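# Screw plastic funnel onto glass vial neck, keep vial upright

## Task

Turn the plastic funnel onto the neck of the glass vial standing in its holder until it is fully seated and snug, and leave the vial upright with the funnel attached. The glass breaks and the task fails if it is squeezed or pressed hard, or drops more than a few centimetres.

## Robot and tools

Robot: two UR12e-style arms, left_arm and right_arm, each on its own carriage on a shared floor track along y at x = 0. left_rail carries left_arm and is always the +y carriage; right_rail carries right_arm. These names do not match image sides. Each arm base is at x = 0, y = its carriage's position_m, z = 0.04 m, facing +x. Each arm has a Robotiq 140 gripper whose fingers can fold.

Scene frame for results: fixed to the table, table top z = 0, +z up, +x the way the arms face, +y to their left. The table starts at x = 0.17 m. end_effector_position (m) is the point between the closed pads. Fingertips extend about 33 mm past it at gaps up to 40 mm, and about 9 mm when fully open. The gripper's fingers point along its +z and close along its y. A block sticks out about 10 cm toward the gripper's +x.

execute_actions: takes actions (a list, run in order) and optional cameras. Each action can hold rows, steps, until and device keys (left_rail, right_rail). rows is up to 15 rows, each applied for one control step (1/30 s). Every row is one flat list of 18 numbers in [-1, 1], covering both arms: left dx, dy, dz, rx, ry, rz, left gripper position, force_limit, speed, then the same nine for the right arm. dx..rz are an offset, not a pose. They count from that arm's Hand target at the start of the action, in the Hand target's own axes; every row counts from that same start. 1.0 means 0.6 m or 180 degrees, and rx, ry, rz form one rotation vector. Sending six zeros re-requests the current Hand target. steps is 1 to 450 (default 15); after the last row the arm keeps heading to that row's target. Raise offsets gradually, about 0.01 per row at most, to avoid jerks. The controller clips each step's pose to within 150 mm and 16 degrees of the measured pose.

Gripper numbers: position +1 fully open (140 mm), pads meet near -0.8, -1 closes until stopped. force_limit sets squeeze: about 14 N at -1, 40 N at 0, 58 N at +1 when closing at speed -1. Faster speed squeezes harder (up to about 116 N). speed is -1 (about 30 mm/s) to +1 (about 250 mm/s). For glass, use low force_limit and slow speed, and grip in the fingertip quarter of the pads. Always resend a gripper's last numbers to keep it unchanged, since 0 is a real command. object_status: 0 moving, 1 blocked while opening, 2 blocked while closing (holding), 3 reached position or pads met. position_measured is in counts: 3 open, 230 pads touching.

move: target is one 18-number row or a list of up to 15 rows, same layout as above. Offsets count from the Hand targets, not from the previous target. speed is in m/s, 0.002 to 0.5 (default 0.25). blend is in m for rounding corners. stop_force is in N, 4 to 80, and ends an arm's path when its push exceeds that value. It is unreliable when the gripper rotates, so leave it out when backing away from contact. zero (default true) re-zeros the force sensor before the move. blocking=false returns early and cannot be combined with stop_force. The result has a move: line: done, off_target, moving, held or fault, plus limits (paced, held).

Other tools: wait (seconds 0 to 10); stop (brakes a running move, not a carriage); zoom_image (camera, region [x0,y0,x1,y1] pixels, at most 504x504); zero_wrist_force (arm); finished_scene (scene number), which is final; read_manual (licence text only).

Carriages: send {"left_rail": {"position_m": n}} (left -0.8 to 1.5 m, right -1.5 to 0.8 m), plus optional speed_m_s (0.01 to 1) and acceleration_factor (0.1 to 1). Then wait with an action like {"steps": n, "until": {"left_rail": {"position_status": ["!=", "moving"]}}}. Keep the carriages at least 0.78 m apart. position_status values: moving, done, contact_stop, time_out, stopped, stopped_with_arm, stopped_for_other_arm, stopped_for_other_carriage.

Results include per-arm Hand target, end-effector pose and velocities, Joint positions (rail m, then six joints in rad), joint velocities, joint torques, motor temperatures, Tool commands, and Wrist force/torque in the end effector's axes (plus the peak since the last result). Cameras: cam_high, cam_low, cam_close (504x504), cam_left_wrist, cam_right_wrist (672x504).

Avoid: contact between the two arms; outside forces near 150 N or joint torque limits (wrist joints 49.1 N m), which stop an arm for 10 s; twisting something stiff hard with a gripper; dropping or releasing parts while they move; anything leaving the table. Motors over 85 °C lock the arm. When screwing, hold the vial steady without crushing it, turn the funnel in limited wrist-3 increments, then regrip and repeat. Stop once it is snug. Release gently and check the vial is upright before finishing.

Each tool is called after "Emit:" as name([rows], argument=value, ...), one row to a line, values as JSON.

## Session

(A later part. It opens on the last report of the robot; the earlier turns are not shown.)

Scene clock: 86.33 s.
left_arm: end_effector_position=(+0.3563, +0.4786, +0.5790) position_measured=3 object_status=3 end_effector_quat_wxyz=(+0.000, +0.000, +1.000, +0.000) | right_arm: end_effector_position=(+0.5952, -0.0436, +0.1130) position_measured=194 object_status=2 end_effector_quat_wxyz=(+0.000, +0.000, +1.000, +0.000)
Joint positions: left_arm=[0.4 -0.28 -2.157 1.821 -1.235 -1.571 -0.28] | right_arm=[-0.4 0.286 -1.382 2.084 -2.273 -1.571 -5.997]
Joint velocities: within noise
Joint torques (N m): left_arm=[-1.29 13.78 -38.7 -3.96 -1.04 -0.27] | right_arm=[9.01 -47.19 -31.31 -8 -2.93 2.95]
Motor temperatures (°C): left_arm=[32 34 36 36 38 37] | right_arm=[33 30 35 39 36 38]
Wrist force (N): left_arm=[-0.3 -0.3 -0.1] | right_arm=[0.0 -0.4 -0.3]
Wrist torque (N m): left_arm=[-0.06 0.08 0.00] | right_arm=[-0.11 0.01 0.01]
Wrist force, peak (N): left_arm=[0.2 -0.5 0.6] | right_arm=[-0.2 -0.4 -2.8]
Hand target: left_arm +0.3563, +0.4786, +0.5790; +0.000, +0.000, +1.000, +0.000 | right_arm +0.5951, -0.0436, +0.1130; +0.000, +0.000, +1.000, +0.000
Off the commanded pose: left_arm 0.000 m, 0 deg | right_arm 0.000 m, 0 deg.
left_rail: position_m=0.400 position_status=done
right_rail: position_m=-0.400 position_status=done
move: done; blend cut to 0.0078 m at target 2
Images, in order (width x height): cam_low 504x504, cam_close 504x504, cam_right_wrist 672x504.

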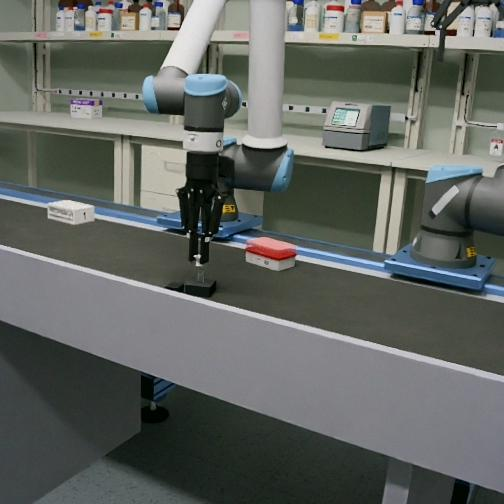

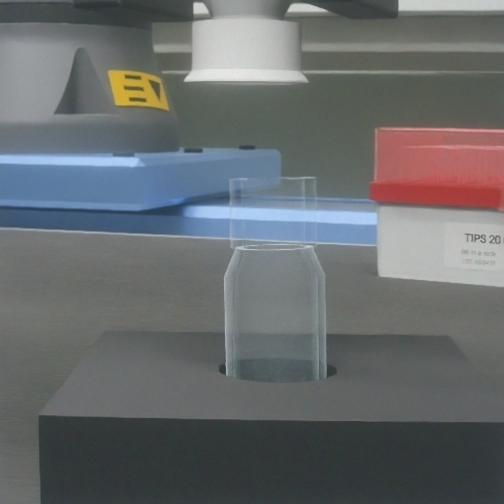

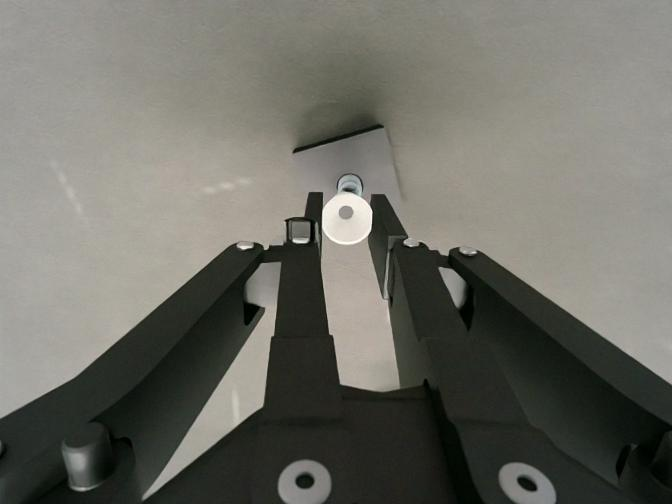

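Emit:
move([
  [0,0,0,0,0,0,1,1,1,0.0053,0.0063,0,0,0,0,-1,-0.5,-1],
  [0,0,0,0,0,0,1,1,1,0.0053,0.0063,0.04,0,0,0,-1,-0.5,-1],
], speed=0.01, stop_force=4, cameras=["cam_close","cam_low","cam_right_wrist"])

Emit:
zoom_image(camera="cam_right_wrist", region=[280, 110, 420, 250])

Emit:
zoom_image(camera="cam_low", region=[170, 240, 230, 300])

Scene clock: 93.30 s.
left_arm: end_effector_position=(+0.3563, +0.4786, +0.5790) position_measured=3 object_status=3 end_effector_quat_wxyz=(+0.000, +0.000, +1.000, +0.000) | right_arm: end_effector_position=(+0.5920, -0.0398, +0.0940) position_measured=194 object_status=2 end_effector_quat_wxyz=(+0.000, +0.000, +1.000, +0.000)
Joint positions: left_arm=[0.4 -0.28 -2.157 1.821 -1.235 -1.571 -0.281] | right_arm=[-0.4 0.293 -1.359 2.099 -2.31 -1.571 -5.991]
Joint velocities: within noise
Joint torques (N m): left_arm=[-1.2 13.6 -38.98 -4.06 -1.14 -0.08] | right_arm=[6.18 -75.34 -40.17 -1.91 -1.89 2.79]
Motor temperatures (°C): left_arm=[32 34 36 36 38 37] | right_arm=[33 30 35 39 36 38]
Wrist force (N): left_arm=[0.3 0.2 0.3] | right_arm=[0.0 -0.4 -3.0]
Wrist torque (N m): left_arm=[0.04 -0.07 0.00] | right_arm=[-0.05 -0.02 0.01]
Wrist force, peak (N): left_arm=[0.5 -0.3 0.6] | right_arm=[0.2 -0.5 -7.2]
Hand target: left_arm +0.3563, +0.4786, +0.5790; +0.000, +0.000, +1.000, +0.000 | right_arm +0.5920, -0.0398, +0.0940; +0.000, +0.000, +1.000, +0.000 (not the last commanded pose)
Off the commanded pose: left_arm 0.000 m, 0 deg | right_arm 0.005 m, 0 deg.
left_rail: position_m=0.400 position_status=done
right_rail: position_m=-0.400 position_status=done
move: contact (right_arm); path passed 1 of 2 targets
Images, in order (width x height): cam_low 504x504, cam_close 504x504, cam_right_wrist 672x504.

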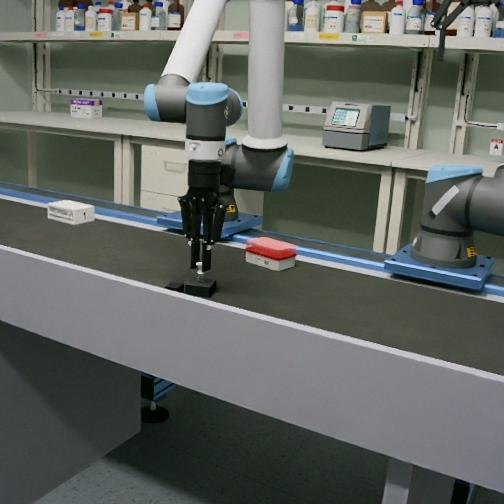

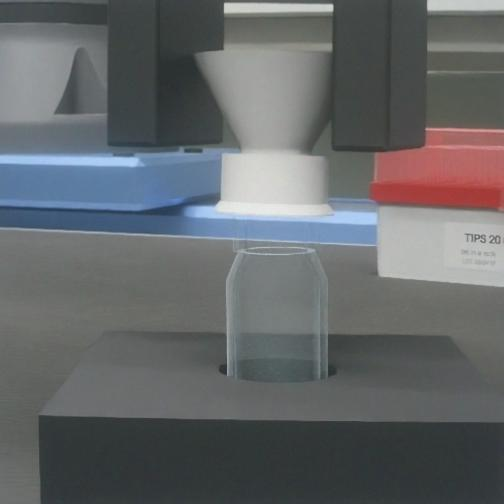

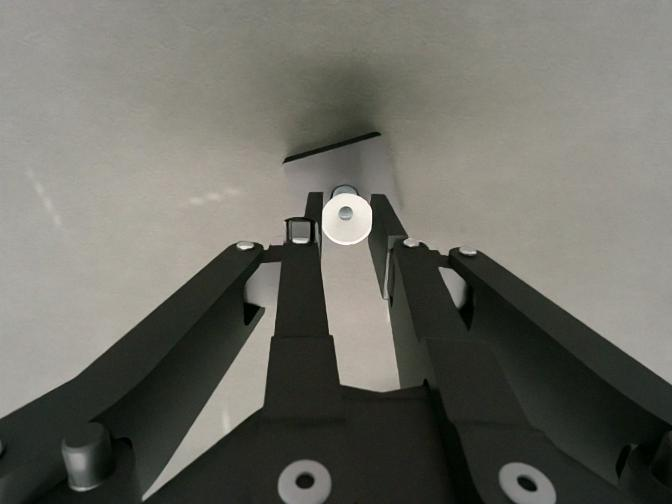

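Scaled by 3.600 from the camera's 672x504 image, which has a finer 960x720 frame.

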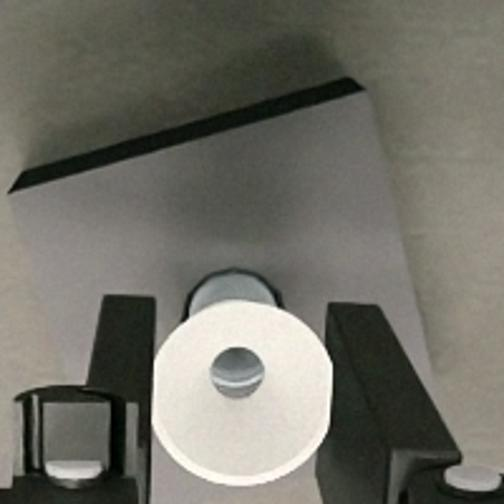

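Scaled by 8.400 from the camera's 504x504 image, which has a finer 720x720 frame.

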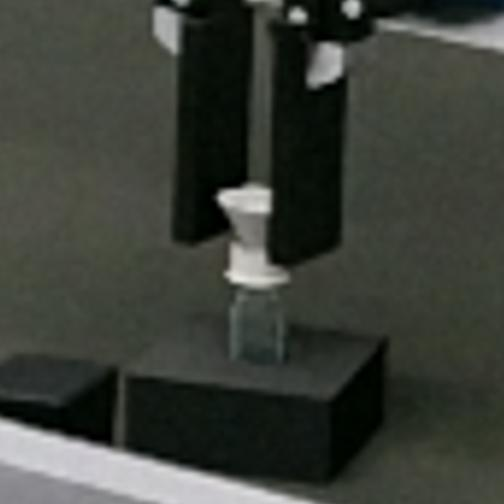

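Emit:
move([
  [0,0,0,0,0,0,1,1,1,-0.0012,0,0,0,0,0,-1,-0.5,-1],
  [0,0,0,0,0,0,1,1,1,-0.0012,0,0.0005,0,0,0.5,-1,-0.5,-1],
], speed=[0.01,0.25], cameras=["cam_close","cam_right_wrist"])

Emit:
zoom_image(camera="cam_right_wrist", region=[280, 110, 420, 250])

Scene clock: 98.43 s.
left_arm: end_effector_position=(+0.3563, +0.4786, +0.5790) position_measured=3 object_status=3 end_effector_quat_wxyz=(+0.000, +0.000, +1.000, +0.000) | right_arm: end_effector_position=(+0.5927, -0.0399, +0.0937) position_measured=194 object_status=2 end_effector_quat_wxyz=(+0.000, +0.707, +0.707, +0.000)
Joint positions: left_arm=[0.4 -0.28 -2.157 1.821 -1.235 -1.571 -0.281] | right_arm=[-0.4 0.292 -1.358 2.098 -2.311 -1.571 -4.42]
Joint velocities: within noise
Joint torques (N m): left_arm=[-2.3 14.61 -37.54 -4.2 -1.37 -0.63] | right_arm=[8.58 -47.29 -42.88 -3.89 -3.04 3.01]
Motor temperatures (°C): left_arm=[32 34 36 36 38 37] | right_arm=[33 30 35 39 36 38]
Wrist force (N): left_arm=[0.2 -0.2 -0.2] | right_arm=[0.1 -2.5 -3.3]
Wrist torque (N m): left_arm=[-0.04 -0.03 0.00] | right_arm=[-0.02 -0.12 0.01]
Wrist force, peak (N): left_arm=[0.3 -0.4 0.8] | right_arm=[0.0 -1.6 -5.1]
Hand target: left_arm +0.3563, +0.4786, +0.5790; +0.000, +0.000, +1.000, +0.000 | right_arm +0.5927, -0.0398, +0.0937; +0.000, +0.707, +0.707, +0.000
Off the commanded pose: left_arm 0.000 m, 0 deg | right_arm 0.000 m, 0 deg.
left_rail: position_m=0.400 position_status=done
right_rail: position_m=-0.400 position_status=done
move: done
Images, in order (width x height): cam_close 504x504, cam_right_wrist 672x504.

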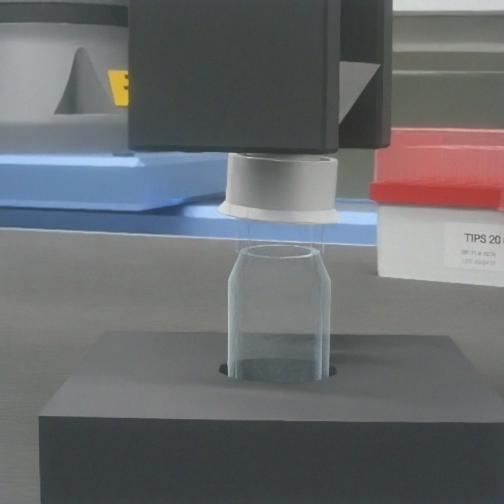

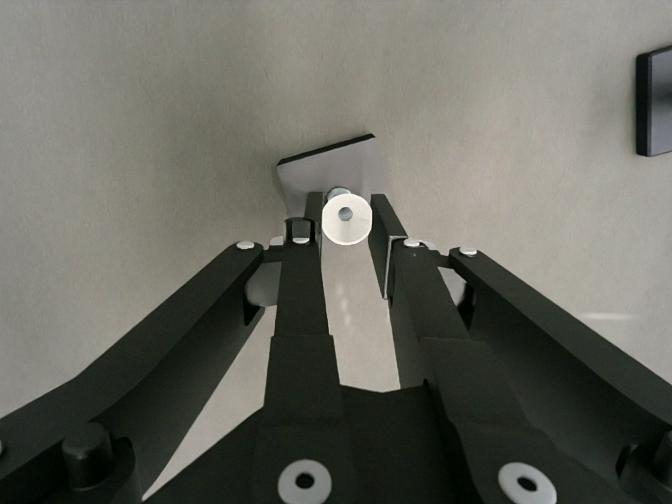

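Scaled by 3.600 from the camera's 672x504 image, which has a finer 960x720 frame.

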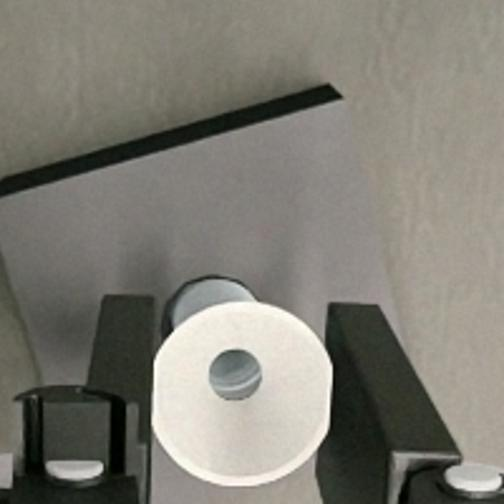

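Emit:
move(target=[0,0,0,0,0,0,1,1,1,0,-0.0042,0,0,0,0,-1,-0.5,-1], speed=0.01, cameras=["cam_close","cam_right_wrist"])

Emit:
zoom_image(camera="cam_right_wrist", region=[280, 110, 420, 250])

Scene clock: 100.03 s.
left_arm: end_effector_position=(+0.3563, +0.4786, +0.5790) position_measured=3 object_status=3 end_effector_quat_wxyz=(+0.000, +0.000, +1.000, +0.000) | right_arm: end_effector_position=(+0.5902, -0.0398, +0.0937) position_measured=194 object_status=2 end_effector_quat_wxyz=(+0.000, +0.707, +0.707, +0.000)
Joint positions: left_arm=[0.4 -0.28 -2.157 1.821 -1.235 -1.571 -0.281] | right_arm=[-0.4 0.293 -1.361 2.102 -2.312 -1.571 -4.419]
Joint velocities: within noise
Joint torques (N m): left_arm=[0.11 16.02 -38.1 -4.22 -0.83 -0.3] | right_arm=[7.44 -76.62 -29.49 -7.75 -2.79 2.8]
Motor temperatures (°C): left_arm=[32 34 36 36 38 37] | right_arm=[33 30 35 39 36 38]
Wrist force (N): left_arm=[0.3 0.4 0.6] | right_arm=[0.1 0.5 0.0]
Wrist torque (N m): left_arm=[0.08 -0.06 0.00] | right_arm=[0.04 -0.09 0.01]
Wrist force, peak (N): left_arm=[0.7 0.0 0.5] | right_arm=[-0.8 -2.5 -3.4]
Hand target: left_arm +0.3563, +0.4786, +0.5790; +0.000, +0.000, +1.000, +0.000 | right_arm +0.5902, -0.0398, +0.0937; +0.000, +0.707, +0.707, +0.000
Off the commanded pose: left_arm 0.000 m, 0 deg | right_arm 0.000 m, 0 deg.
left_rail: position_m=0.400 position_status=done
right_rail: position_m=-0.400 position_status=done
move: done
Images, in order (width x height): cam_close 504x504, cam_right_wrist 672x504.

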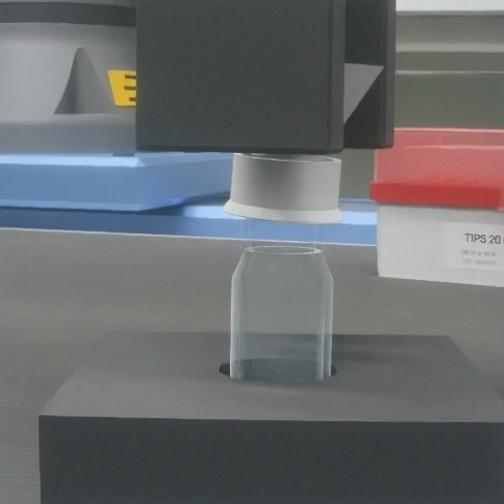

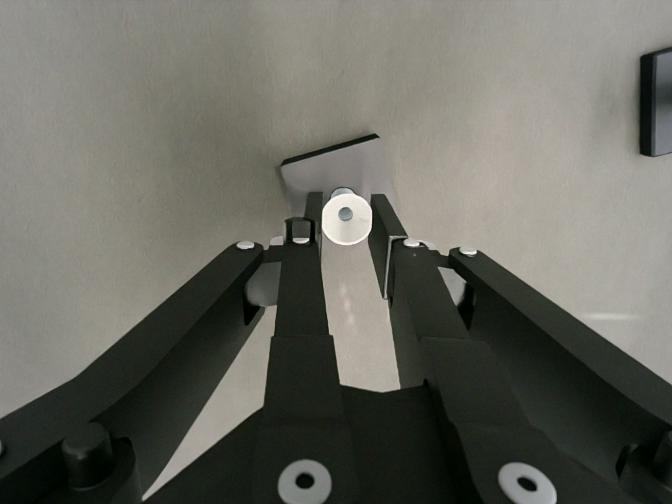

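Scaled by 3.600 from the camera's 672x504 image, which has a finer 960x720 frame.

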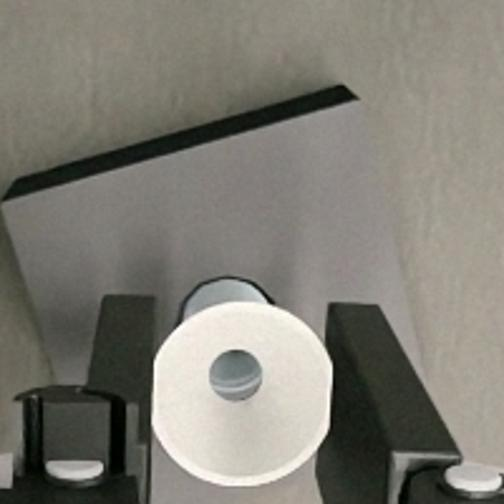

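Emit:
move([
  [0,0,0,0,0,0,1,1,1,-0.0015,0,0,0,0,0,-1,-0.5,-1],
  [0,0,0,0,0,0,1,1,1,-0.0015,0,0.0012,0,0,0.5,-1,-0.5,-1],
], speed=[0.01,0.25], cameras=["cam_close","cam_right_wrist"])

Emit:
zoom_image(camera="cam_right_wrist", region=[280, 110, 420, 250])

Scene clock: 105.20 s.
left_arm: end_effector_position=(+0.3563, +0.4786, +0.5790) position_measured=3 object_status=3 end_effector_quat_wxyz=(+0.000, +0.000, +1.000, +0.000) | right_arm: end_effector_position=(+0.5902, -0.0408, +0.0930) position_measured=194 object_status=2 end_effector_quat_wxyz=(+0.000, +1.000, +0.000, +0.000)
Joint positions: left_arm=[0.4 -0.28 -2.157 1.821 -1.235 -1.571 -0.281] | right_arm=[-0.4 0.292 -1.361 2.103 -2.313 -1.571 -2.85]
Joint velocities: within noise
Joint torques (N m): left_arm=[-2.03 16.37 -37.26 -4.5 -1.03 -0.65] | right_arm=[6.09 -45.39 -40.32 -3.81 -3.18 3.11]
Motor temperatures (°C): left_arm=[32 34 36 36 38 37] | right_arm=[33 30 35 39 36 38]
Wrist force (N): left_arm=[-0.1 -0.1 0.1] | right_arm=[-0.4 -0.7 -4.6]
Wrist torque (N m): left_arm=[-0.01 0.01 0.00] | right_arm=[-0.09 0.00 0.01]
Wrist force, peak (N): left_arm=[0.3 -0.4 0.7] | right_arm=[-0.1 -0.4 -5.4]
Hand target: left_arm +0.3563, +0.4786, +0.5790; +0.000, +0.000, +1.000, +0.000 | right_arm +0.5902, -0.0407, +0.0930; +0.000, +1.000, +0.000, +0.000
Off the commanded pose: left_arm 0.000 m, 0 deg | right_arm 0.000 m, 0 deg.
left_rail: position_m=0.400 position_status=done
right_rail: position_m=-0.400 position_status=done
move: done
Images, in order (width x height): cam_close 504x504, cam_right_wrist 672x504.

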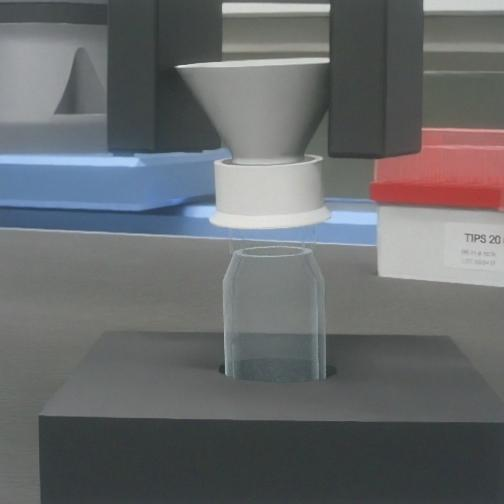

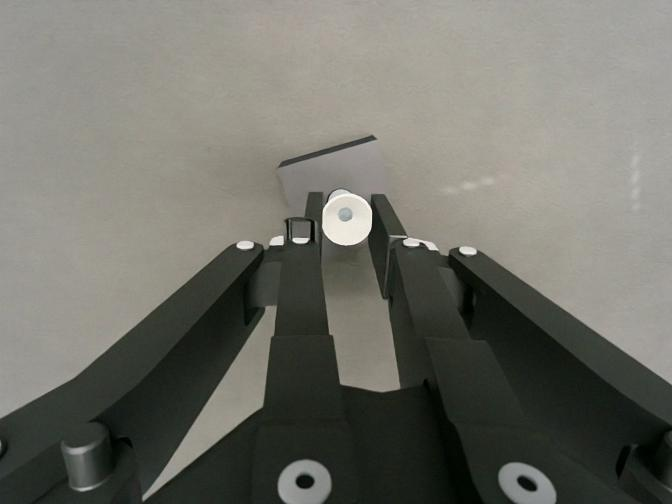

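Scaled by 3.600 from the camera's 672x504 image, which has a finer 960x720 frame.

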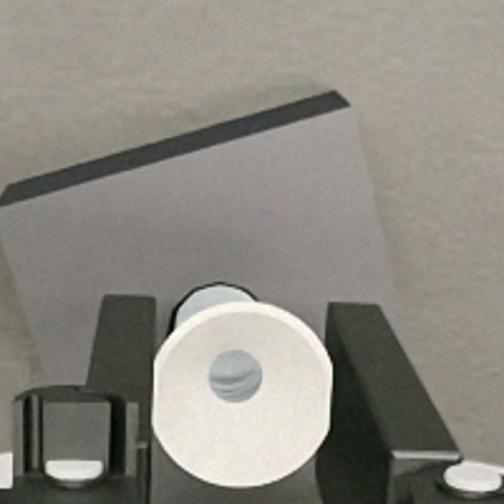

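Emit:
move(target=[0,0,0,0,0,0,1,1,1,0,0,0.0033,0,0,0.75,-1,-0.5,-1], speed=0.25, cameras=["cam_close","cam_right_wrist"])

Emit:
zoom_image(camera="cam_right_wrist", region=[280, 110, 420, 250])

Scene clock: 111.10 s.
left_arm: end_effector_position=(+0.3563, +0.4786, +0.5790) position_measured=3 object_status=3 end_effector_quat_wxyz=(+0.000, +0.000, +1.000, +0.000) | right_arm: end_effector_position=(+0.5902, -0.0408, +0.0910) position_measured=194 object_status=2 end_effector_quat_wxyz=(+0.000, -0.383, +0.924, +0.000)
Joint positions: left_arm=[0.4 -0.28 -2.157 1.821 -1.235 -1.571 -0.281] | right_arm=[-0.4 0.292 -1.358 2.105 -2.317 -1.571 -0.493]
Joint velocities: within noise
Joint torques (N m): left_arm=[-3.17 14.08 -38.74 -4.27 -1.21 -0.37] | right_arm=[7.79 -41.79 -38.48 -4.29 -2.91 2.89]
Motor temperatures (°C): left_arm=[32 34 36 36 38 37] | right_arm=[33 30 35 39 36 38]
Wrist force (N): left_arm=[0.2 -0.3 0.2] | right_arm=[0.2 -0.1 -8.4]
Wrist torque (N m): left_arm=[-0.07 -0.05 0.00] | right_arm=[-0.01 0.03 0.00]
Wrist force, peak (N): left_arm=[0.7 0.0 0.4] | right_arm=[0.4 0.0 -9.5]
Hand target: left_arm +0.3563, +0.4786, +0.5790; +0.000, +0.000, +1.000, +0.000 | right_arm +0.5902, -0.0407, +0.0910; +0.000, -0.383, +0.924, +0.000
Off the commanded pose: left_arm 0.000 m, 0 deg | right_arm 0.000 m, 0 deg.
left_rail: position_m=0.400 position_status=done
right_rail: position_m=-0.400 position_status=done
move: done
Images, in order (width x height): cam_close 504x504, cam_right_wrist 672x504.

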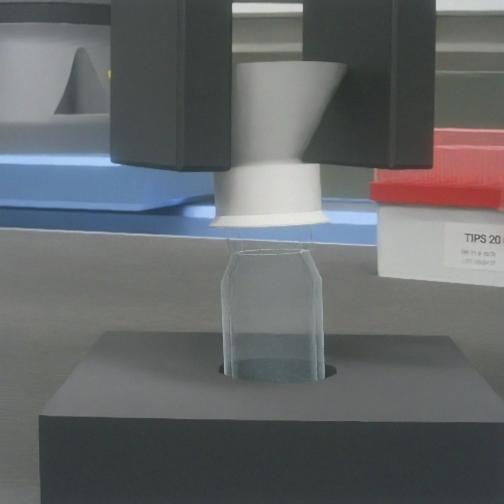

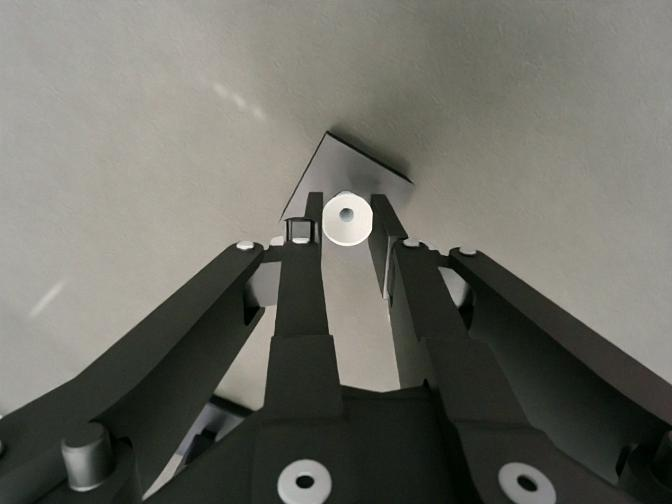

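Scaled by 3.600 from the camera's 672x504 image, which has a finer 960x720 frame.

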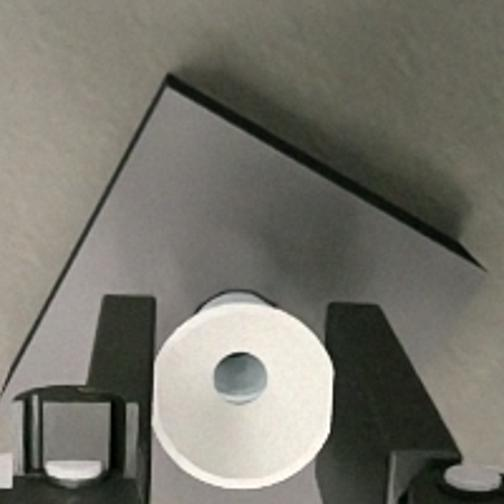

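Emit:
move([
  [0,0,0,0,0,0,1,1,1,0,0,0,0,0,0.5,-1,-0.5,-1],
  [0,0,0,0,0,0,1,1,1,0,0,0,0,0,0.99,-1,-0.5,-1],
], speed=0.35, cameras=["cam_close"])

Emit:
move(target=[0,0,0,0,0,0,1,1,1,0,0,0,0,0,0.5,-1,-0.5,-1], speed=0.35, cameras=["cam_close"])

Scene clock: 118.03 s.
left_arm: end_effector_position=(+0.3563, +0.4786, +0.5790) position_measured=3 object_status=3 end_effector_quat_wxyz=(+0.000, +0.000, +1.000, +0.000) | right_arm: end_effector_position=(+0.5902, -0.0407, +0.0911) position_measured=194 object_status=2 end_effector_quat_wxyz=(+0.000, +0.918, +0.397, +0.000)
Joint positions: left_arm=[0.4 -0.28 -2.157 1.821 -1.235 -1.571 -0.281] | right_arm=[-0.4 0.292 -1.359 2.105 -2.317 -1.571 2.617]
Joint velocities: within noise
Joint torques (N m): left_arm=[-2.34 15.26 -38.75 -4.29 -1.44 -0.42] | right_arm=[6.84 -49.54 -42.67 -1.89 -3.41 2.97]
Motor temperatures (°C): left_arm=[32 34 36 36 38 37] | right_arm=[33 30 35 39 36 38]
Wrist force (N): left_arm=[0.1 -0.1 0.3] | right_arm=[0.1 -0.5 0.9]
Wrist torque (N m): left_arm=[-0.02 -0.03 0.01] | right_arm=[0.01 0.01 0.01]
Wrist force, peak (N): left_arm=[0.4 -0.5 0.6] | right_arm=[0.3 -0.3 -8.6]
Hand target: left_arm +0.3563, +0.4786, +0.5790; +0.000, +0.000, +1.000, +0.000 | right_arm +0.5902, -0.0407, +0.0910; +0.000, +0.918, +0.397, +0.000
Off the commanded pose: left_arm 0.000 m, 0 deg | right_arm 0.000 m, 0 deg.
left_rail: position_m=0.400 position_status=done
right_rail: position_m=-0.400 position_status=done
move: done
Images, in order (width x height): cam_close 504x504.

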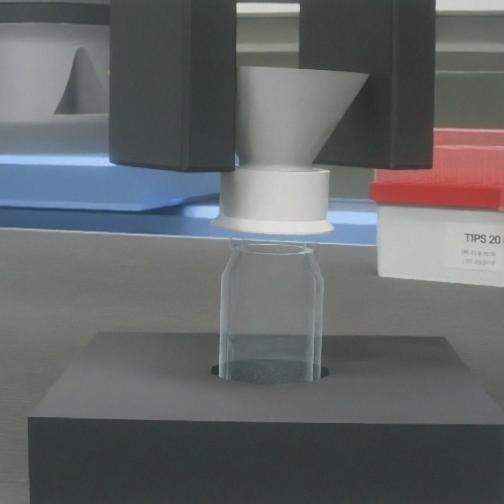

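Scene clock: 120.90 s.
left_arm: end_effector_position=(+0.3563, +0.4786, +0.5790) position_measured=3 object_status=3 end_effector_quat_wxyz=(+0.000, +0.000, +1.000, +0.000) | right_arm: end_effector_position=(+0.5902, -0.0407, +0.0911) position_measured=194 object_status=2 end_effector_quat_wxyz=(+0.000, +0.930, -0.368, +0.000)
Joint positions: left_arm=[0.4 -0.28 -2.157 1.821 -1.235 -1.571 -0.281] | right_arm=[-0.4 0.292 -1.359 2.105 -2.317 -1.571 4.187]
Joint velocities: within noise
Joint torques (N m): left_arm=[-2.89 16.95 -38.23 -4.53 -1.26 -0.42] | right_arm=[8.44 -47.69 -42.73 -1.73 -3.21 3.46]
Motor temperatures (°C): left_arm=[32 34 36 36 38 37] | right_arm=[33 30 35 39 36 38]
Wrist force (N): left_arm=[0.4 -0.5 0.4] | right_arm=[0.6 -0.2 0.8]
Wrist torque (N m): left_arm=[-0.11 -0.08 0.00] | right_arm=[0.04 -0.12 0.01]
Wrist force, peak (N): left_arm=[0.2 0.0 0.8] | right_arm=[0.3 -1.6 1.0]
Hand target: left_arm +0.3563, +0.4786, +0.5790; +0.000, +0.000, +1.000, +0.000 | right_arm +0.5902, -0.0407, +0.0910; +0.000, +0.930, -0.368, +0.000
Off the commanded pose: left_arm 0.000 m, 0 deg | right_arm 0.000 m, 0 deg.
left_rail: position_m=0.400 position_status=done
right_rail: position_m=-0.400 position_status=done
move: done
Images, in order (width x height): cam_close 504x504.

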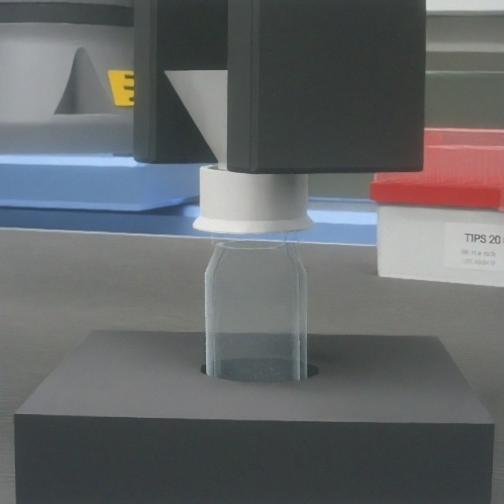

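Emit:
move(target=[0,0,0,0,0,0,1,1,1,0,0,0.001,0,0,0.6,-1,-0.5,-1], speed=0.35, cameras=["cam_close","cam_right_wrist"])

Emit:
zoom_image(camera="cam_right_wrist", region=[280, 110, 420, 250])

Scene clock: 124.97 s.
left_arm: end_effector_position=(+0.3563, +0.4786, +0.5790) position_measured=3 object_status=3 end_effector_quat_wxyz=(+0.000, +0.000, +1.000, +0.000) | right_arm: end_effector_position=(+0.5902, -0.0407, +0.0904) position_measured=194 object_status=2 end_effector_quat_wxyz=(+0.000, -0.249, +0.969, +0.000)
Joint positions: left_arm=[0.4 -0.28 -2.157 1.821 -1.235 -1.571 -0.28] | right_arm=[-0.4 0.292 -1.358 2.105 -2.319 -1.571 6.072]
Joint velocities: within noise
Joint torques (N m): left_arm=[-1.83 16.22 -38.49 -4.68 -1.41 -0.3] | right_arm=[8.83 -46.85 -41.13 -1.52 -2.31 3.11]
Motor temperatures (°C): left_arm=[32 34 36 36 38 37] | right_arm=[33 30 35 39 36 38]
Wrist force (N): left_arm=[0.0 -0.1 0.0] | right_arm=[0.1 -2.3 -1.3]
Wrist torque (N m): left_arm=[-0.03 0.00 0.00] | right_arm=[0.03 -0.03 0.02]
Wrist force, peak (N): left_arm=[0.1 -0.6 0.8] | right_arm=[0.2 -2.9 -1.8]
Hand target: left_arm +0.3563, +0.4786, +0.5790; +0.000, +0.000, +1.000, +0.000 | right_arm +0.5902, -0.0407, +0.0904; +0.000, -0.249, +0.969, +0.000
Off the commanded pose: left_arm 0.000 m, 0 deg | right_arm 0.000 m, 0 deg.
left_rail: position_m=0.400 position_status=done
right_rail: position_m=-0.400 position_status=done
move: done
Images, in order (width x height): cam_close 504x504, cam_right_wrist 672x504.

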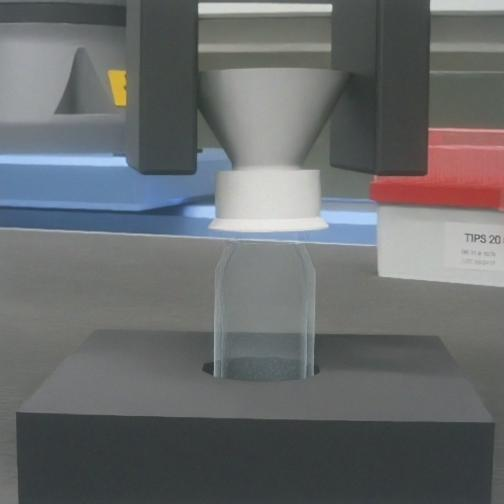

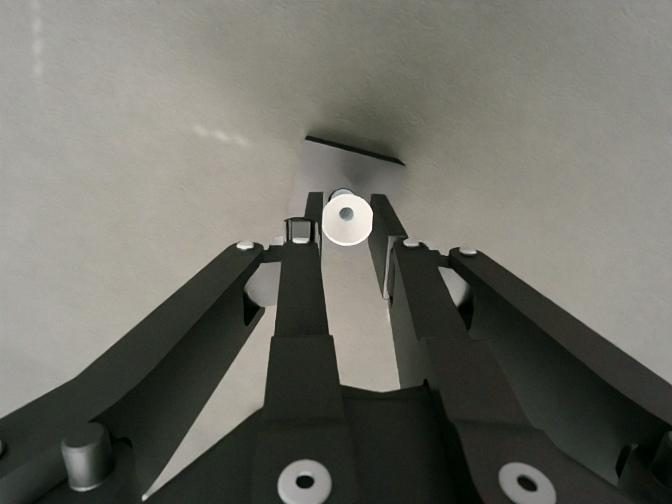

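Scaled by 3.600 from the camera's 672x504 image, which has a finer 960x720 frame.

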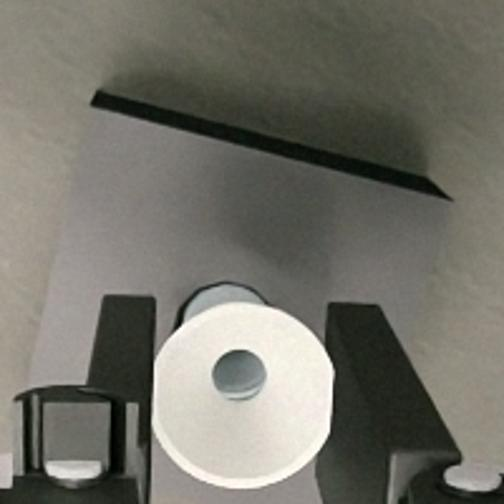

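Emit:
execute_actions([
  {"rows":[[0,0,0,0,0,0,1,1,1,0,0,0,0,0,0,-0.2,-0.5,-1]],"steps":50},
], cameras=["cam_close"])

Emit:
move([
  [0,0,0,0,0,0,1,1,1,0,0,0,0,0,-0.667,-0.2,-0.5,-1],
  [0,0,0,0,0,0,1,1,1,0,0,0,0,0,0.667,-0.2,-0.5,-1],
  [0,0,0,0,0,0,1,1,1,0,0,0,0,0,0,-0.2,-0.5,-1],
  [0,0,0,0,0,0,1,1,1,0,0,0,0,0,-0.667,-0.2,-0.5,-1],
], speed=0.5, blend=0.01, cameras=[])

Emit:
move([
  [0,0,0,0,0,0,1,1,1,0,0,0,0,0,-0.6,-0.2,-0.5,-1],
  [0,0,0,0,0,0,1,1,1,0,0,0,0,0,0.86,-0.2,-0.5,-1],
], speed=0.5, blend=0.01, cameras=["cam_close","cam_right_wrist"])

Emit:
zoom_image(camera="cam_right_wrist", region=[280, 110, 420, 250])

Scene clock: 128.43 s.
left_arm: end_effector_position=(+0.3563, +0.4786, +0.5790) position_measured=3 object_status=3 end_effector_quat_wxyz=(+0.000, +0.000, +1.000, +0.000) | right_arm: end_effector_position=(+0.5902, -0.0407, +0.0904) position_measured=154 object_status=3 end_effector_quat_wxyz=(+0.000, -0.249, +0.969, +0.000)
Joint positions: left_arm=[0.4 -0.28 -2.157 1.821 -1.235 -1.571 -0.281] | right_arm=[-0.4 0.292 -1.358 2.105 -2.318 -1.571 6.073]
Joint velocities: within noise
Joint torques (N m): left_arm=[-3.58 16.49 -39.26 -4.19 -1.41 -0.13] | right_arm=[2.16 -49.19 -37.14 -3.05 -1.93 3.28]
Motor temperatures (°C): left_arm=[32 34 36 36 38 37] | right_arm=[33 30 35 39 36 38]
Wrist force (N): left_arm=[0.1 -0.1 0.4] | right_arm=[0.5 0.7 0.0]
Wrist torque (N m): left_arm=[-0.03 -0.01 0.01] | right_arm=[0.14 -0.10 0.02]
Wrist force, peak (N): left_arm=[0.1 -0.4 0.7] | right_arm=[0.2 -2.5 -1.9]
Hand target: left_arm +0.3563, +0.4786, +0.5790; +0.000, +0.000, +1.000, +0.000 | right_arm +0.5902, -0.0407, +0.0904; +0.000, -0.249, +0.969, +0.000
Off the commanded pose: left_arm 0.000 m, 0 deg | right_arm 0.000 m, 0 deg.
left_rail: position_m=0.400 position_status=done
right_rail: position_m=-0.400 position_status=done
Images, in order (width x height): cam_close 504x504.

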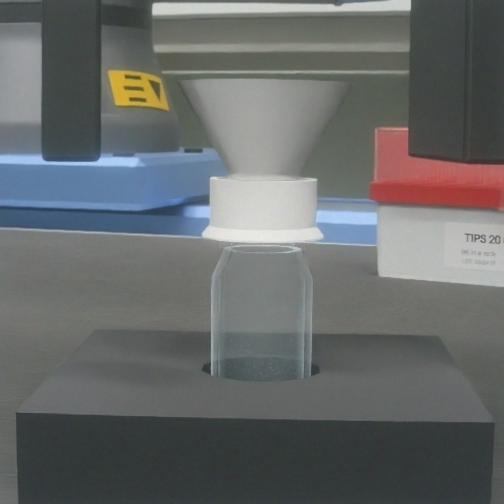

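Scene clock: 138.23 s.
left_arm: end_effector_position=(+0.3563, +0.4786, +0.5790) position_measured=3 object_status=3 end_effector_quat_wxyz=(+0.000, +0.000, +1.000, +0.000) | right_arm: end_effector_position=(+0.5902, -0.0407, +0.0904) position_measured=154 object_status=3 end_effector_quat_wxyz=(+0.000, +0.963, -0.268, +0.000)
Joint positions: left_arm=[0.4 -0.28 -2.157 1.821 -1.235 -1.571 -0.281] | right_arm=[-0.4 0.292 -1.358 2.105 -2.318 -1.571 -2.306]
Joint velocities: within noise
Joint torques (N m): left_arm=[-2.58 15.87 -39.26 -4.41 -2.02 0.18] | right_arm=[-15.26 -77.83 -30.4 -1.93 3.77 -3.18]
Motor temperatures (°C): left_arm=[32 34 36 36 38 37] | right_arm=[33 30 35 39 36 38]
Wrist force (N): left_arm=[0.2 0.4 0.3] | right_arm=[0.2 0.1 0.2]
Wrist torque (N m): left_arm=[0.08 -0.05 0.00] | right_arm=[0.00 -0.04 0.00]
Wrist force, peak (N): left_arm=[0.9 0.2 0.4] | right_arm=[0.8 -0.3 1.0]
Hand target: left_arm +0.3563, +0.4786, +0.5790; +0.000, +0.000, +1.000, +0.000 | right_arm +0.5902, -0.0407, +0.0904; +0.000, +0.963, -0.268, +0.000
Off the commanded pose: left_arm 0.000 m, 0 deg | right_arm 0.000 m, 0 deg.
left_rail: position_m=0.400 position_status=done
right_rail: position_m=-0.400 position_status=done
move: done; blend cut to 0 m at target 1
No camera images: "cameras" was empty.

Scene clock: 143.23 s.
left_arm: end_effector_position=(+0.3563, +0.4786, +0.5790) position_measured=3 object_status=3 end_effector_quat_wxyz=(+0.000, +0.000, +1.000, +0.000) | right_arm: end_effector_position=(+0.5902, -0.0407, +0.0904) position_measured=154 object_status=3 end_effector_quat_wxyz=(+0.000, +0.052, +0.999, +0.000)
Joint positions: left_arm=[0.4 -0.28 -2.157 1.821 -1.235 -1.571 -0.28] | right_arm=[-0.4 0.292 -1.358 2.105 -2.318 -1.571 -5.887]
Joint velocities: within noise
Joint torques (N m): left_arm=[-1.19 13.83 -38.48 -4.48 -1.74 -0.08] | right_arm=[-13.94 -77.4 -29.82 -1.78 3.89 -3.38]
Motor temperatures (°C): left_arm=[32 34 36 36 38 37] | right_arm=[33 30 35 39 36 38]
Wrist force (N): left_arm=[0.3 -0.3 0.4] | right_arm=[0.6 -0.3 0.2]
Wrist torque (N m): left_arm=[-0.06 -0.08 0.00] | right_arm=[-0.09 -0.14 0.02]
Wrist force, peak (N): left_arm=[0.1 -0.5 0.8] | right_arm=[1.0 -0.5 0.0]
Hand target: left_arm +0.3563, +0.4786, +0.5790; +0.000, +0.000, +1.000, +0.000 | right_arm +0.5902, -0.0407, +0.0904; +0.000, +0.052, +0.999, +0.000
Off the commanded pose: left_arm 0.000 m, 0 deg | right_arm 0.000 m, 0 deg.
left_rail: position_m=0.400 position_status=done
right_rail: position_m=-0.400 position_status=done
move: done; blend cut to 0 m at target 1
Images, in order (width x height): cam_close 504x504, cam_right_wrist 672x504.

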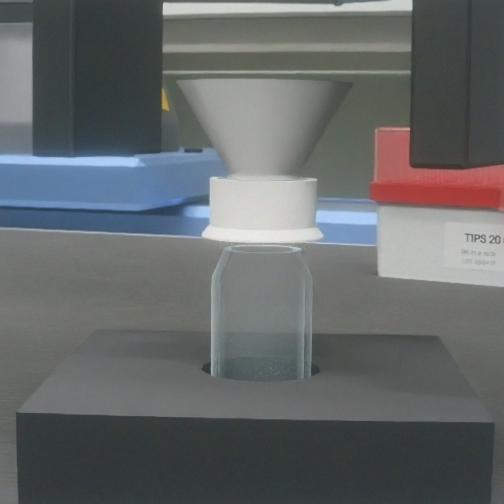

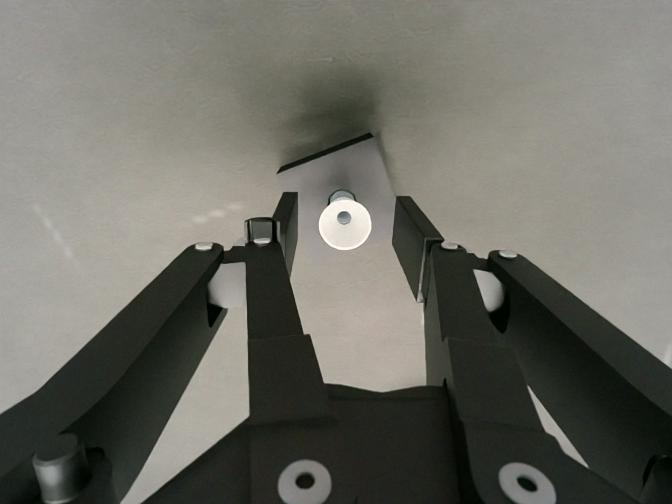

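Scaled by 3.600 from the camera's 672x504 image, which has a finer 960x720 frame.

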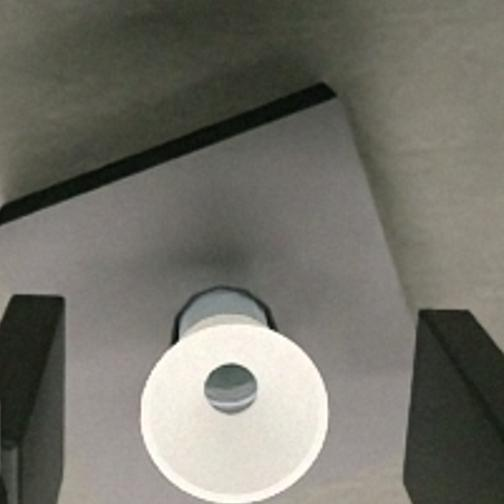

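Emit:
move(target=[0,0,0,0,0,0,1,1,1,-0.0052,-0.0015,0.0015,0,0,0,-0.2,-0.5,-1], speed=0.02, cameras=[])

Emit:
execute_actions([
  {"rows":[[0,0,0,0,0,0,1,1,1,0,0,0,0,0,0,-1,-0.3,-1]],"steps":60},
], cameras=["cam_close","cam_right_wrist"])

Emit:
move([
  [0,0,0,0,0,0,1,1,1,0,0,0.0005,0,0,0.5,-1,-0.3,-1],
  [0,0,0,0,0,0,1,1,1,0,0,0.001,0,0,0.98,-1,-0.3,-1],
], speed=0.35, cameras=["cam_close","cam_right_wrist"])

Scene clock: 145.07 s.
left_arm: end_effector_position=(+0.3563, +0.4786, +0.5790) position_measured=3 object_status=3 end_effector_quat_wxyz=(+0.000, +0.000, +1.000, +0.000) | right_arm: end_effector_position=(+0.5931, -0.0419, +0.0896) position_measured=154 object_status=3 end_effector_quat_wxyz=(+0.000, +0.052, +0.999, +0.000)
Joint positions: left_arm=[0.4 -0.28 -2.157 1.821 -1.235 -1.571 -0.281] | right_arm=[-0.4 0.289 -1.354 2.102 -2.319 -1.571 -5.89]
Joint velocities: within noise
Joint torques (N m): left_arm=[-1.68 14.9 -38.91 -4.04 -1.37 -0.35] | right_arm=[-12.49 -48.98 -42.99 -7.89 3.45 -3.04]
Motor temperatures (°C): left_arm=[32 34 36 36 38 37] | right_arm=[33 30 35 39 36 38]
Wrist force (N): left_arm=[0.1 -0.3 0.0] | right_arm=[0.0 -0.1 0.2]
Wrist torque (N m): left_arm=[-0.06 -0.01 0.00] | right_arm=[-0.05 0.01 0.02]
Wrist force, peak (N): left_arm=[-0.1 0.2 0.9] | right_arm=[0.0 0.0 1.1]
Hand target: left_arm +0.3563, +0.4786, +0.5790; +0.000, +0.000, +1.000, +0.000 | right_arm +0.5932, -0.0420, +0.0895; +0.000, +0.052, +0.999, +0.000
Off the commanded pose: left_arm 0.000 m, 0 deg | right_arm 0.000 m, 0 deg.
left_rail: position_m=0.400 position_status=done
right_rail: position_m=-0.400 position_status=done
move: done
No camera images: "cameras" was empty.

Scene clock: 147.27 s.
left_arm: end_effector_position=(+0.3563, +0.4786, +0.5790) position_measured=3 object_status=3 end_effector_quat_wxyz=(+0.000, +0.000, +1.000, +0.000) | right_arm: end_effector_position=(+0.5932, -0.0420, +0.0895) position_measured=194 object_status=2 end_effector_quat_wxyz=(+0.000, +0.052, +0.999, +0.000)
Joint positions: left_arm=[0.4 -0.28 -2.157 1.821 -1.235 -1.571 -0.28] | right_arm=[-0.4 0.289 -1.354 2.102 -2.319 -1.571 -5.891]
Joint velocities: within noise
Joint torques (N m): left_arm=[-2.64 13.44 -39.1 -4.62 -1.74 -0.47] | right_arm=[-11.63 -49.19 -38.59 -6.04 3.53 -3.3]
Motor temperatures (°C): left_arm=[32 34 36 36 38 37] | right_arm=[33 30 35 39 36 38]
Wrist force (N): left_arm=[0.3 -0.1 0.4] | right_arm=[0.2 -0.3 -1.1]
Wrist torque (N m): left_arm=[-0.02 -0.06 0.00] | right_arm=[-0.08 -0.04 0.02]
Wrist force, peak (N): left_arm=[-0.1 -0.2 0.9] | right_arm=[0.7 -0.4 -1.1]
Hand target: left_arm +0.3563, +0.4786, +0.5790; +0.000, +0.000, +1.000, +0.000 | right_arm +0.5932, -0.0420, +0.0895; +0.000, +0.052, +0.999, +0.000
Off the commanded pose: left_arm 0.000 m, 0 deg | right_arm 0.000 m, 0 deg.
left_rail: position_m=0.400 position_status=done
right_rail: position_m=-0.400 position_status=done
Images, in order (width x height): cam_close 504x504, cam_right_wrist 672x504.

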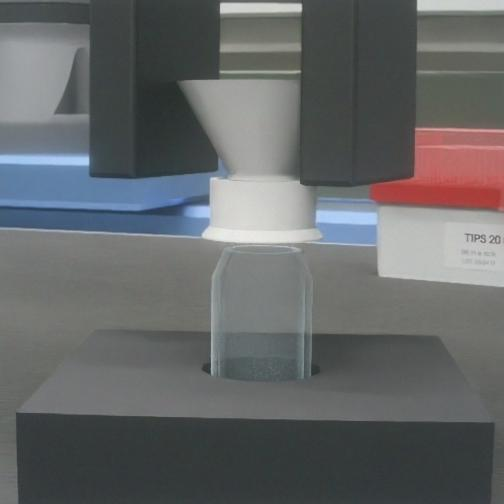

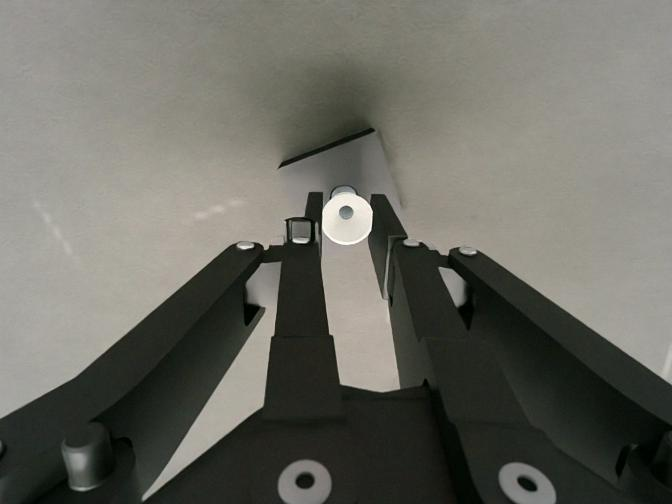

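Scene clock: 152.90 s.
left_arm: end_effector_position=(+0.3563, +0.4786, +0.5790) position_measured=3 object_status=3 end_effector_quat_wxyz=(+0.000, +0.000, +1.000, +0.000) | right_arm: end_effector_position=(+0.5932, -0.0420, +0.0889) position_measured=194 object_status=2 end_effector_quat_wxyz=(+0.000, +1.000, -0.020, +0.000)
Joint positions: left_arm=[0.4 -0.28 -2.157 1.821 -1.235 -1.571 -0.281] | right_arm=[-0.4 0.289 -1.353 2.103 -2.321 -1.571 -2.812]
Joint velocities: within noise
Joint torques (N m): left_arm=[-2.07 13.76 -37.73 -4.66 -1.77 -0.23] | right_arm=[6.48 -48.42 -41.09 -1.79 -3.4 2.88]
Motor temperatures (°C): left_arm=[32 34 36 36 38 37] | right_arm=[33 30 35 39 36 38]
Wrist force (N): left_arm=[0.1 0.2 0.1] | right_arm=[-0.5 -0.5 -2.2]
Wrist torque (N m): left_arm=[0.05 -0.02 0.00] | right_arm=[-0.02 0.00 -0.03]
Wrist force, peak (N): left_arm=[0.2 -0.9 0.3] | right_arm=[0.5 -2.6 -4.2]
Hand target: left_arm +0.3563, +0.4786, +0.5790; +0.000, +0.000, +1.000, +0.000 | right_arm +0.5932, -0.0420, +0.0889; +0.000, +1.000, -0.020, +0.000
Off the commanded pose: left_arm 0.000 m, 0 deg | right_arm 0.000 m, 0 deg.
left_rail: position_m=0.400 position_status=done
right_rail: position_m=-0.400 position_status=done
move: done
Images, in order (width x height): cam_close 504x504, cam_right_wrist 672x504.

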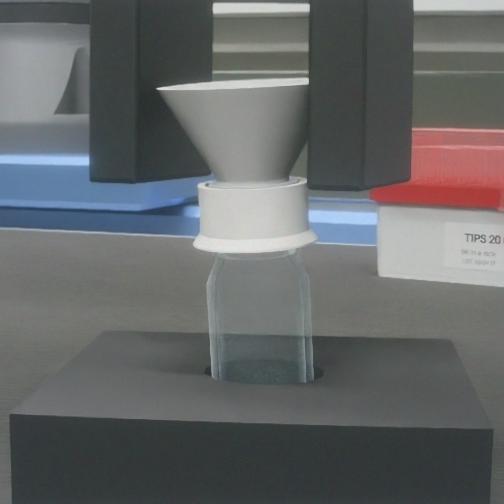

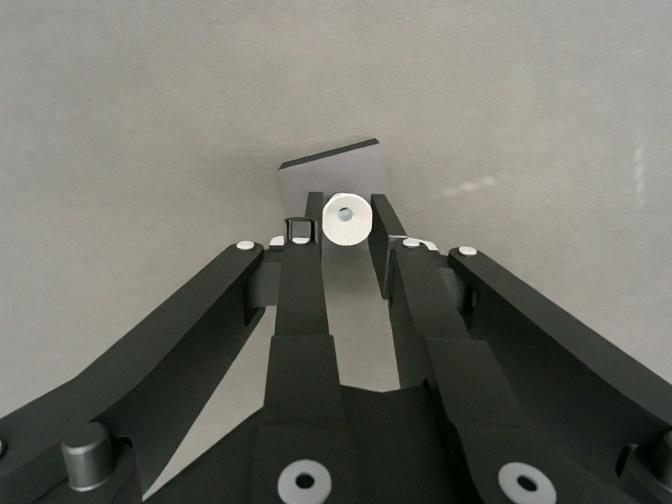

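Emit:
move([
  [0,0,0,0,0,0,1,1,1,0,0,0.001,0,0,0.5,-1,-0.3,-1],
  [0,0,0,0,0,0,1,1,1,0,0,0.002,0,0,0.99,-1,-0.3,-1],
], speed=0.3, cameras=["cam_close","cam_right_wrist"])

Emit:
zoom_image(camera="cam_close", region=[140, 140, 380, 400])

Scene clock: 159.83 s.
left_arm: end_effector_position=(+0.3563, +0.4786, +0.5790) position_measured=3 object_status=3 end_effector_quat_wxyz=(+0.000, +0.000, +1.000, +0.000) | right_arm: end_effector_position=(+0.5932, -0.0420, +0.0877) position_measured=194 object_status=2 end_effector_quat_wxyz=(+0.000, +0.005, +1.000, +0.000)
Joint positions: left_arm=[0.4 -0.28 -2.157 1.821 -1.235 -1.571 -0.281] | right_arm=[-0.4 0.289 -1.351 2.103 -2.323 -1.571 0.298]
Joint velocities: within noise
Joint torques (N m): left_arm=[-2.25 15.1 -38.41 -5 -1.46 -0.43] | right_arm=[8.27 -43.13 -38.44 -1.14 -2.77 2.82]
Motor temperatures (°C): left_arm=[32 34 36 36 38 37] | right_arm=[33 30 35 39 36 38]
Wrist force (N): left_arm=[0.3 0.4 0.4] | right_arm=[0.3 -0.6 -7.1]
Wrist torque (N m): left_arm=[0.08 -0.05 0.00] | right_arm=[-0.04 0.04 -0.05]
Wrist force, peak (N): left_arm=[-0.1 -0.5 0.7] | right_arm=[0.5 -1.0 -8.8]
Hand target: left_arm +0.3563, +0.4786, +0.5790; +0.000, +0.000, +1.000, +0.000 | right_arm +0.5932, -0.0420, +0.0877; +0.000, +0.005, +1.000, +0.000
Off the commanded pose: left_arm 0.000 m, 0 deg | right_arm 0.000 m, 0 deg.
left_rail: position_m=0.400 position_status=done
right_rail: position_m=-0.400 position_status=done
move: done
Images, in order (width x height): cam_close 504x504, cam_right_wrist 672x504.

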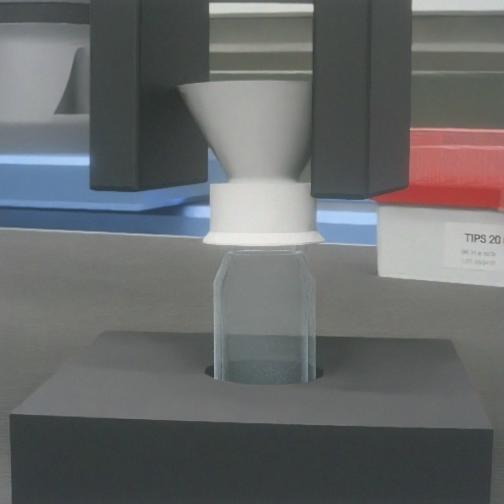

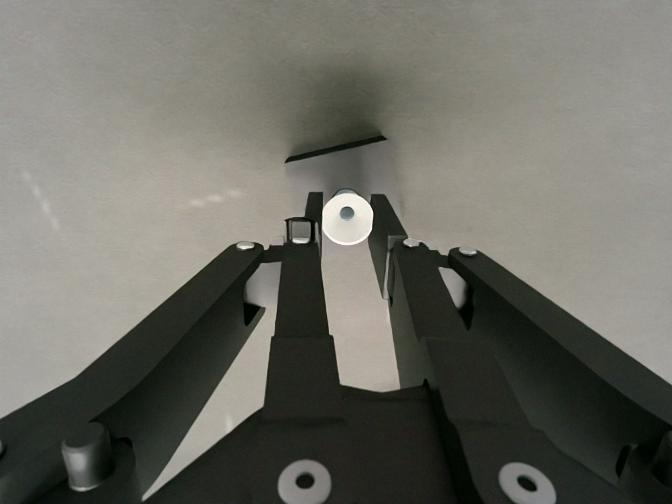

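Scaled by 1.938 from the camera's 504x504 image, which has a finer 720x720 frame.

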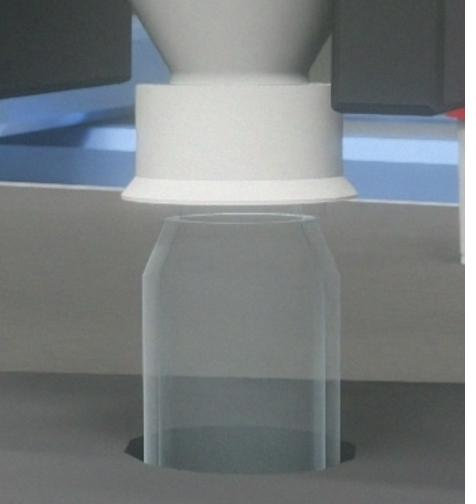

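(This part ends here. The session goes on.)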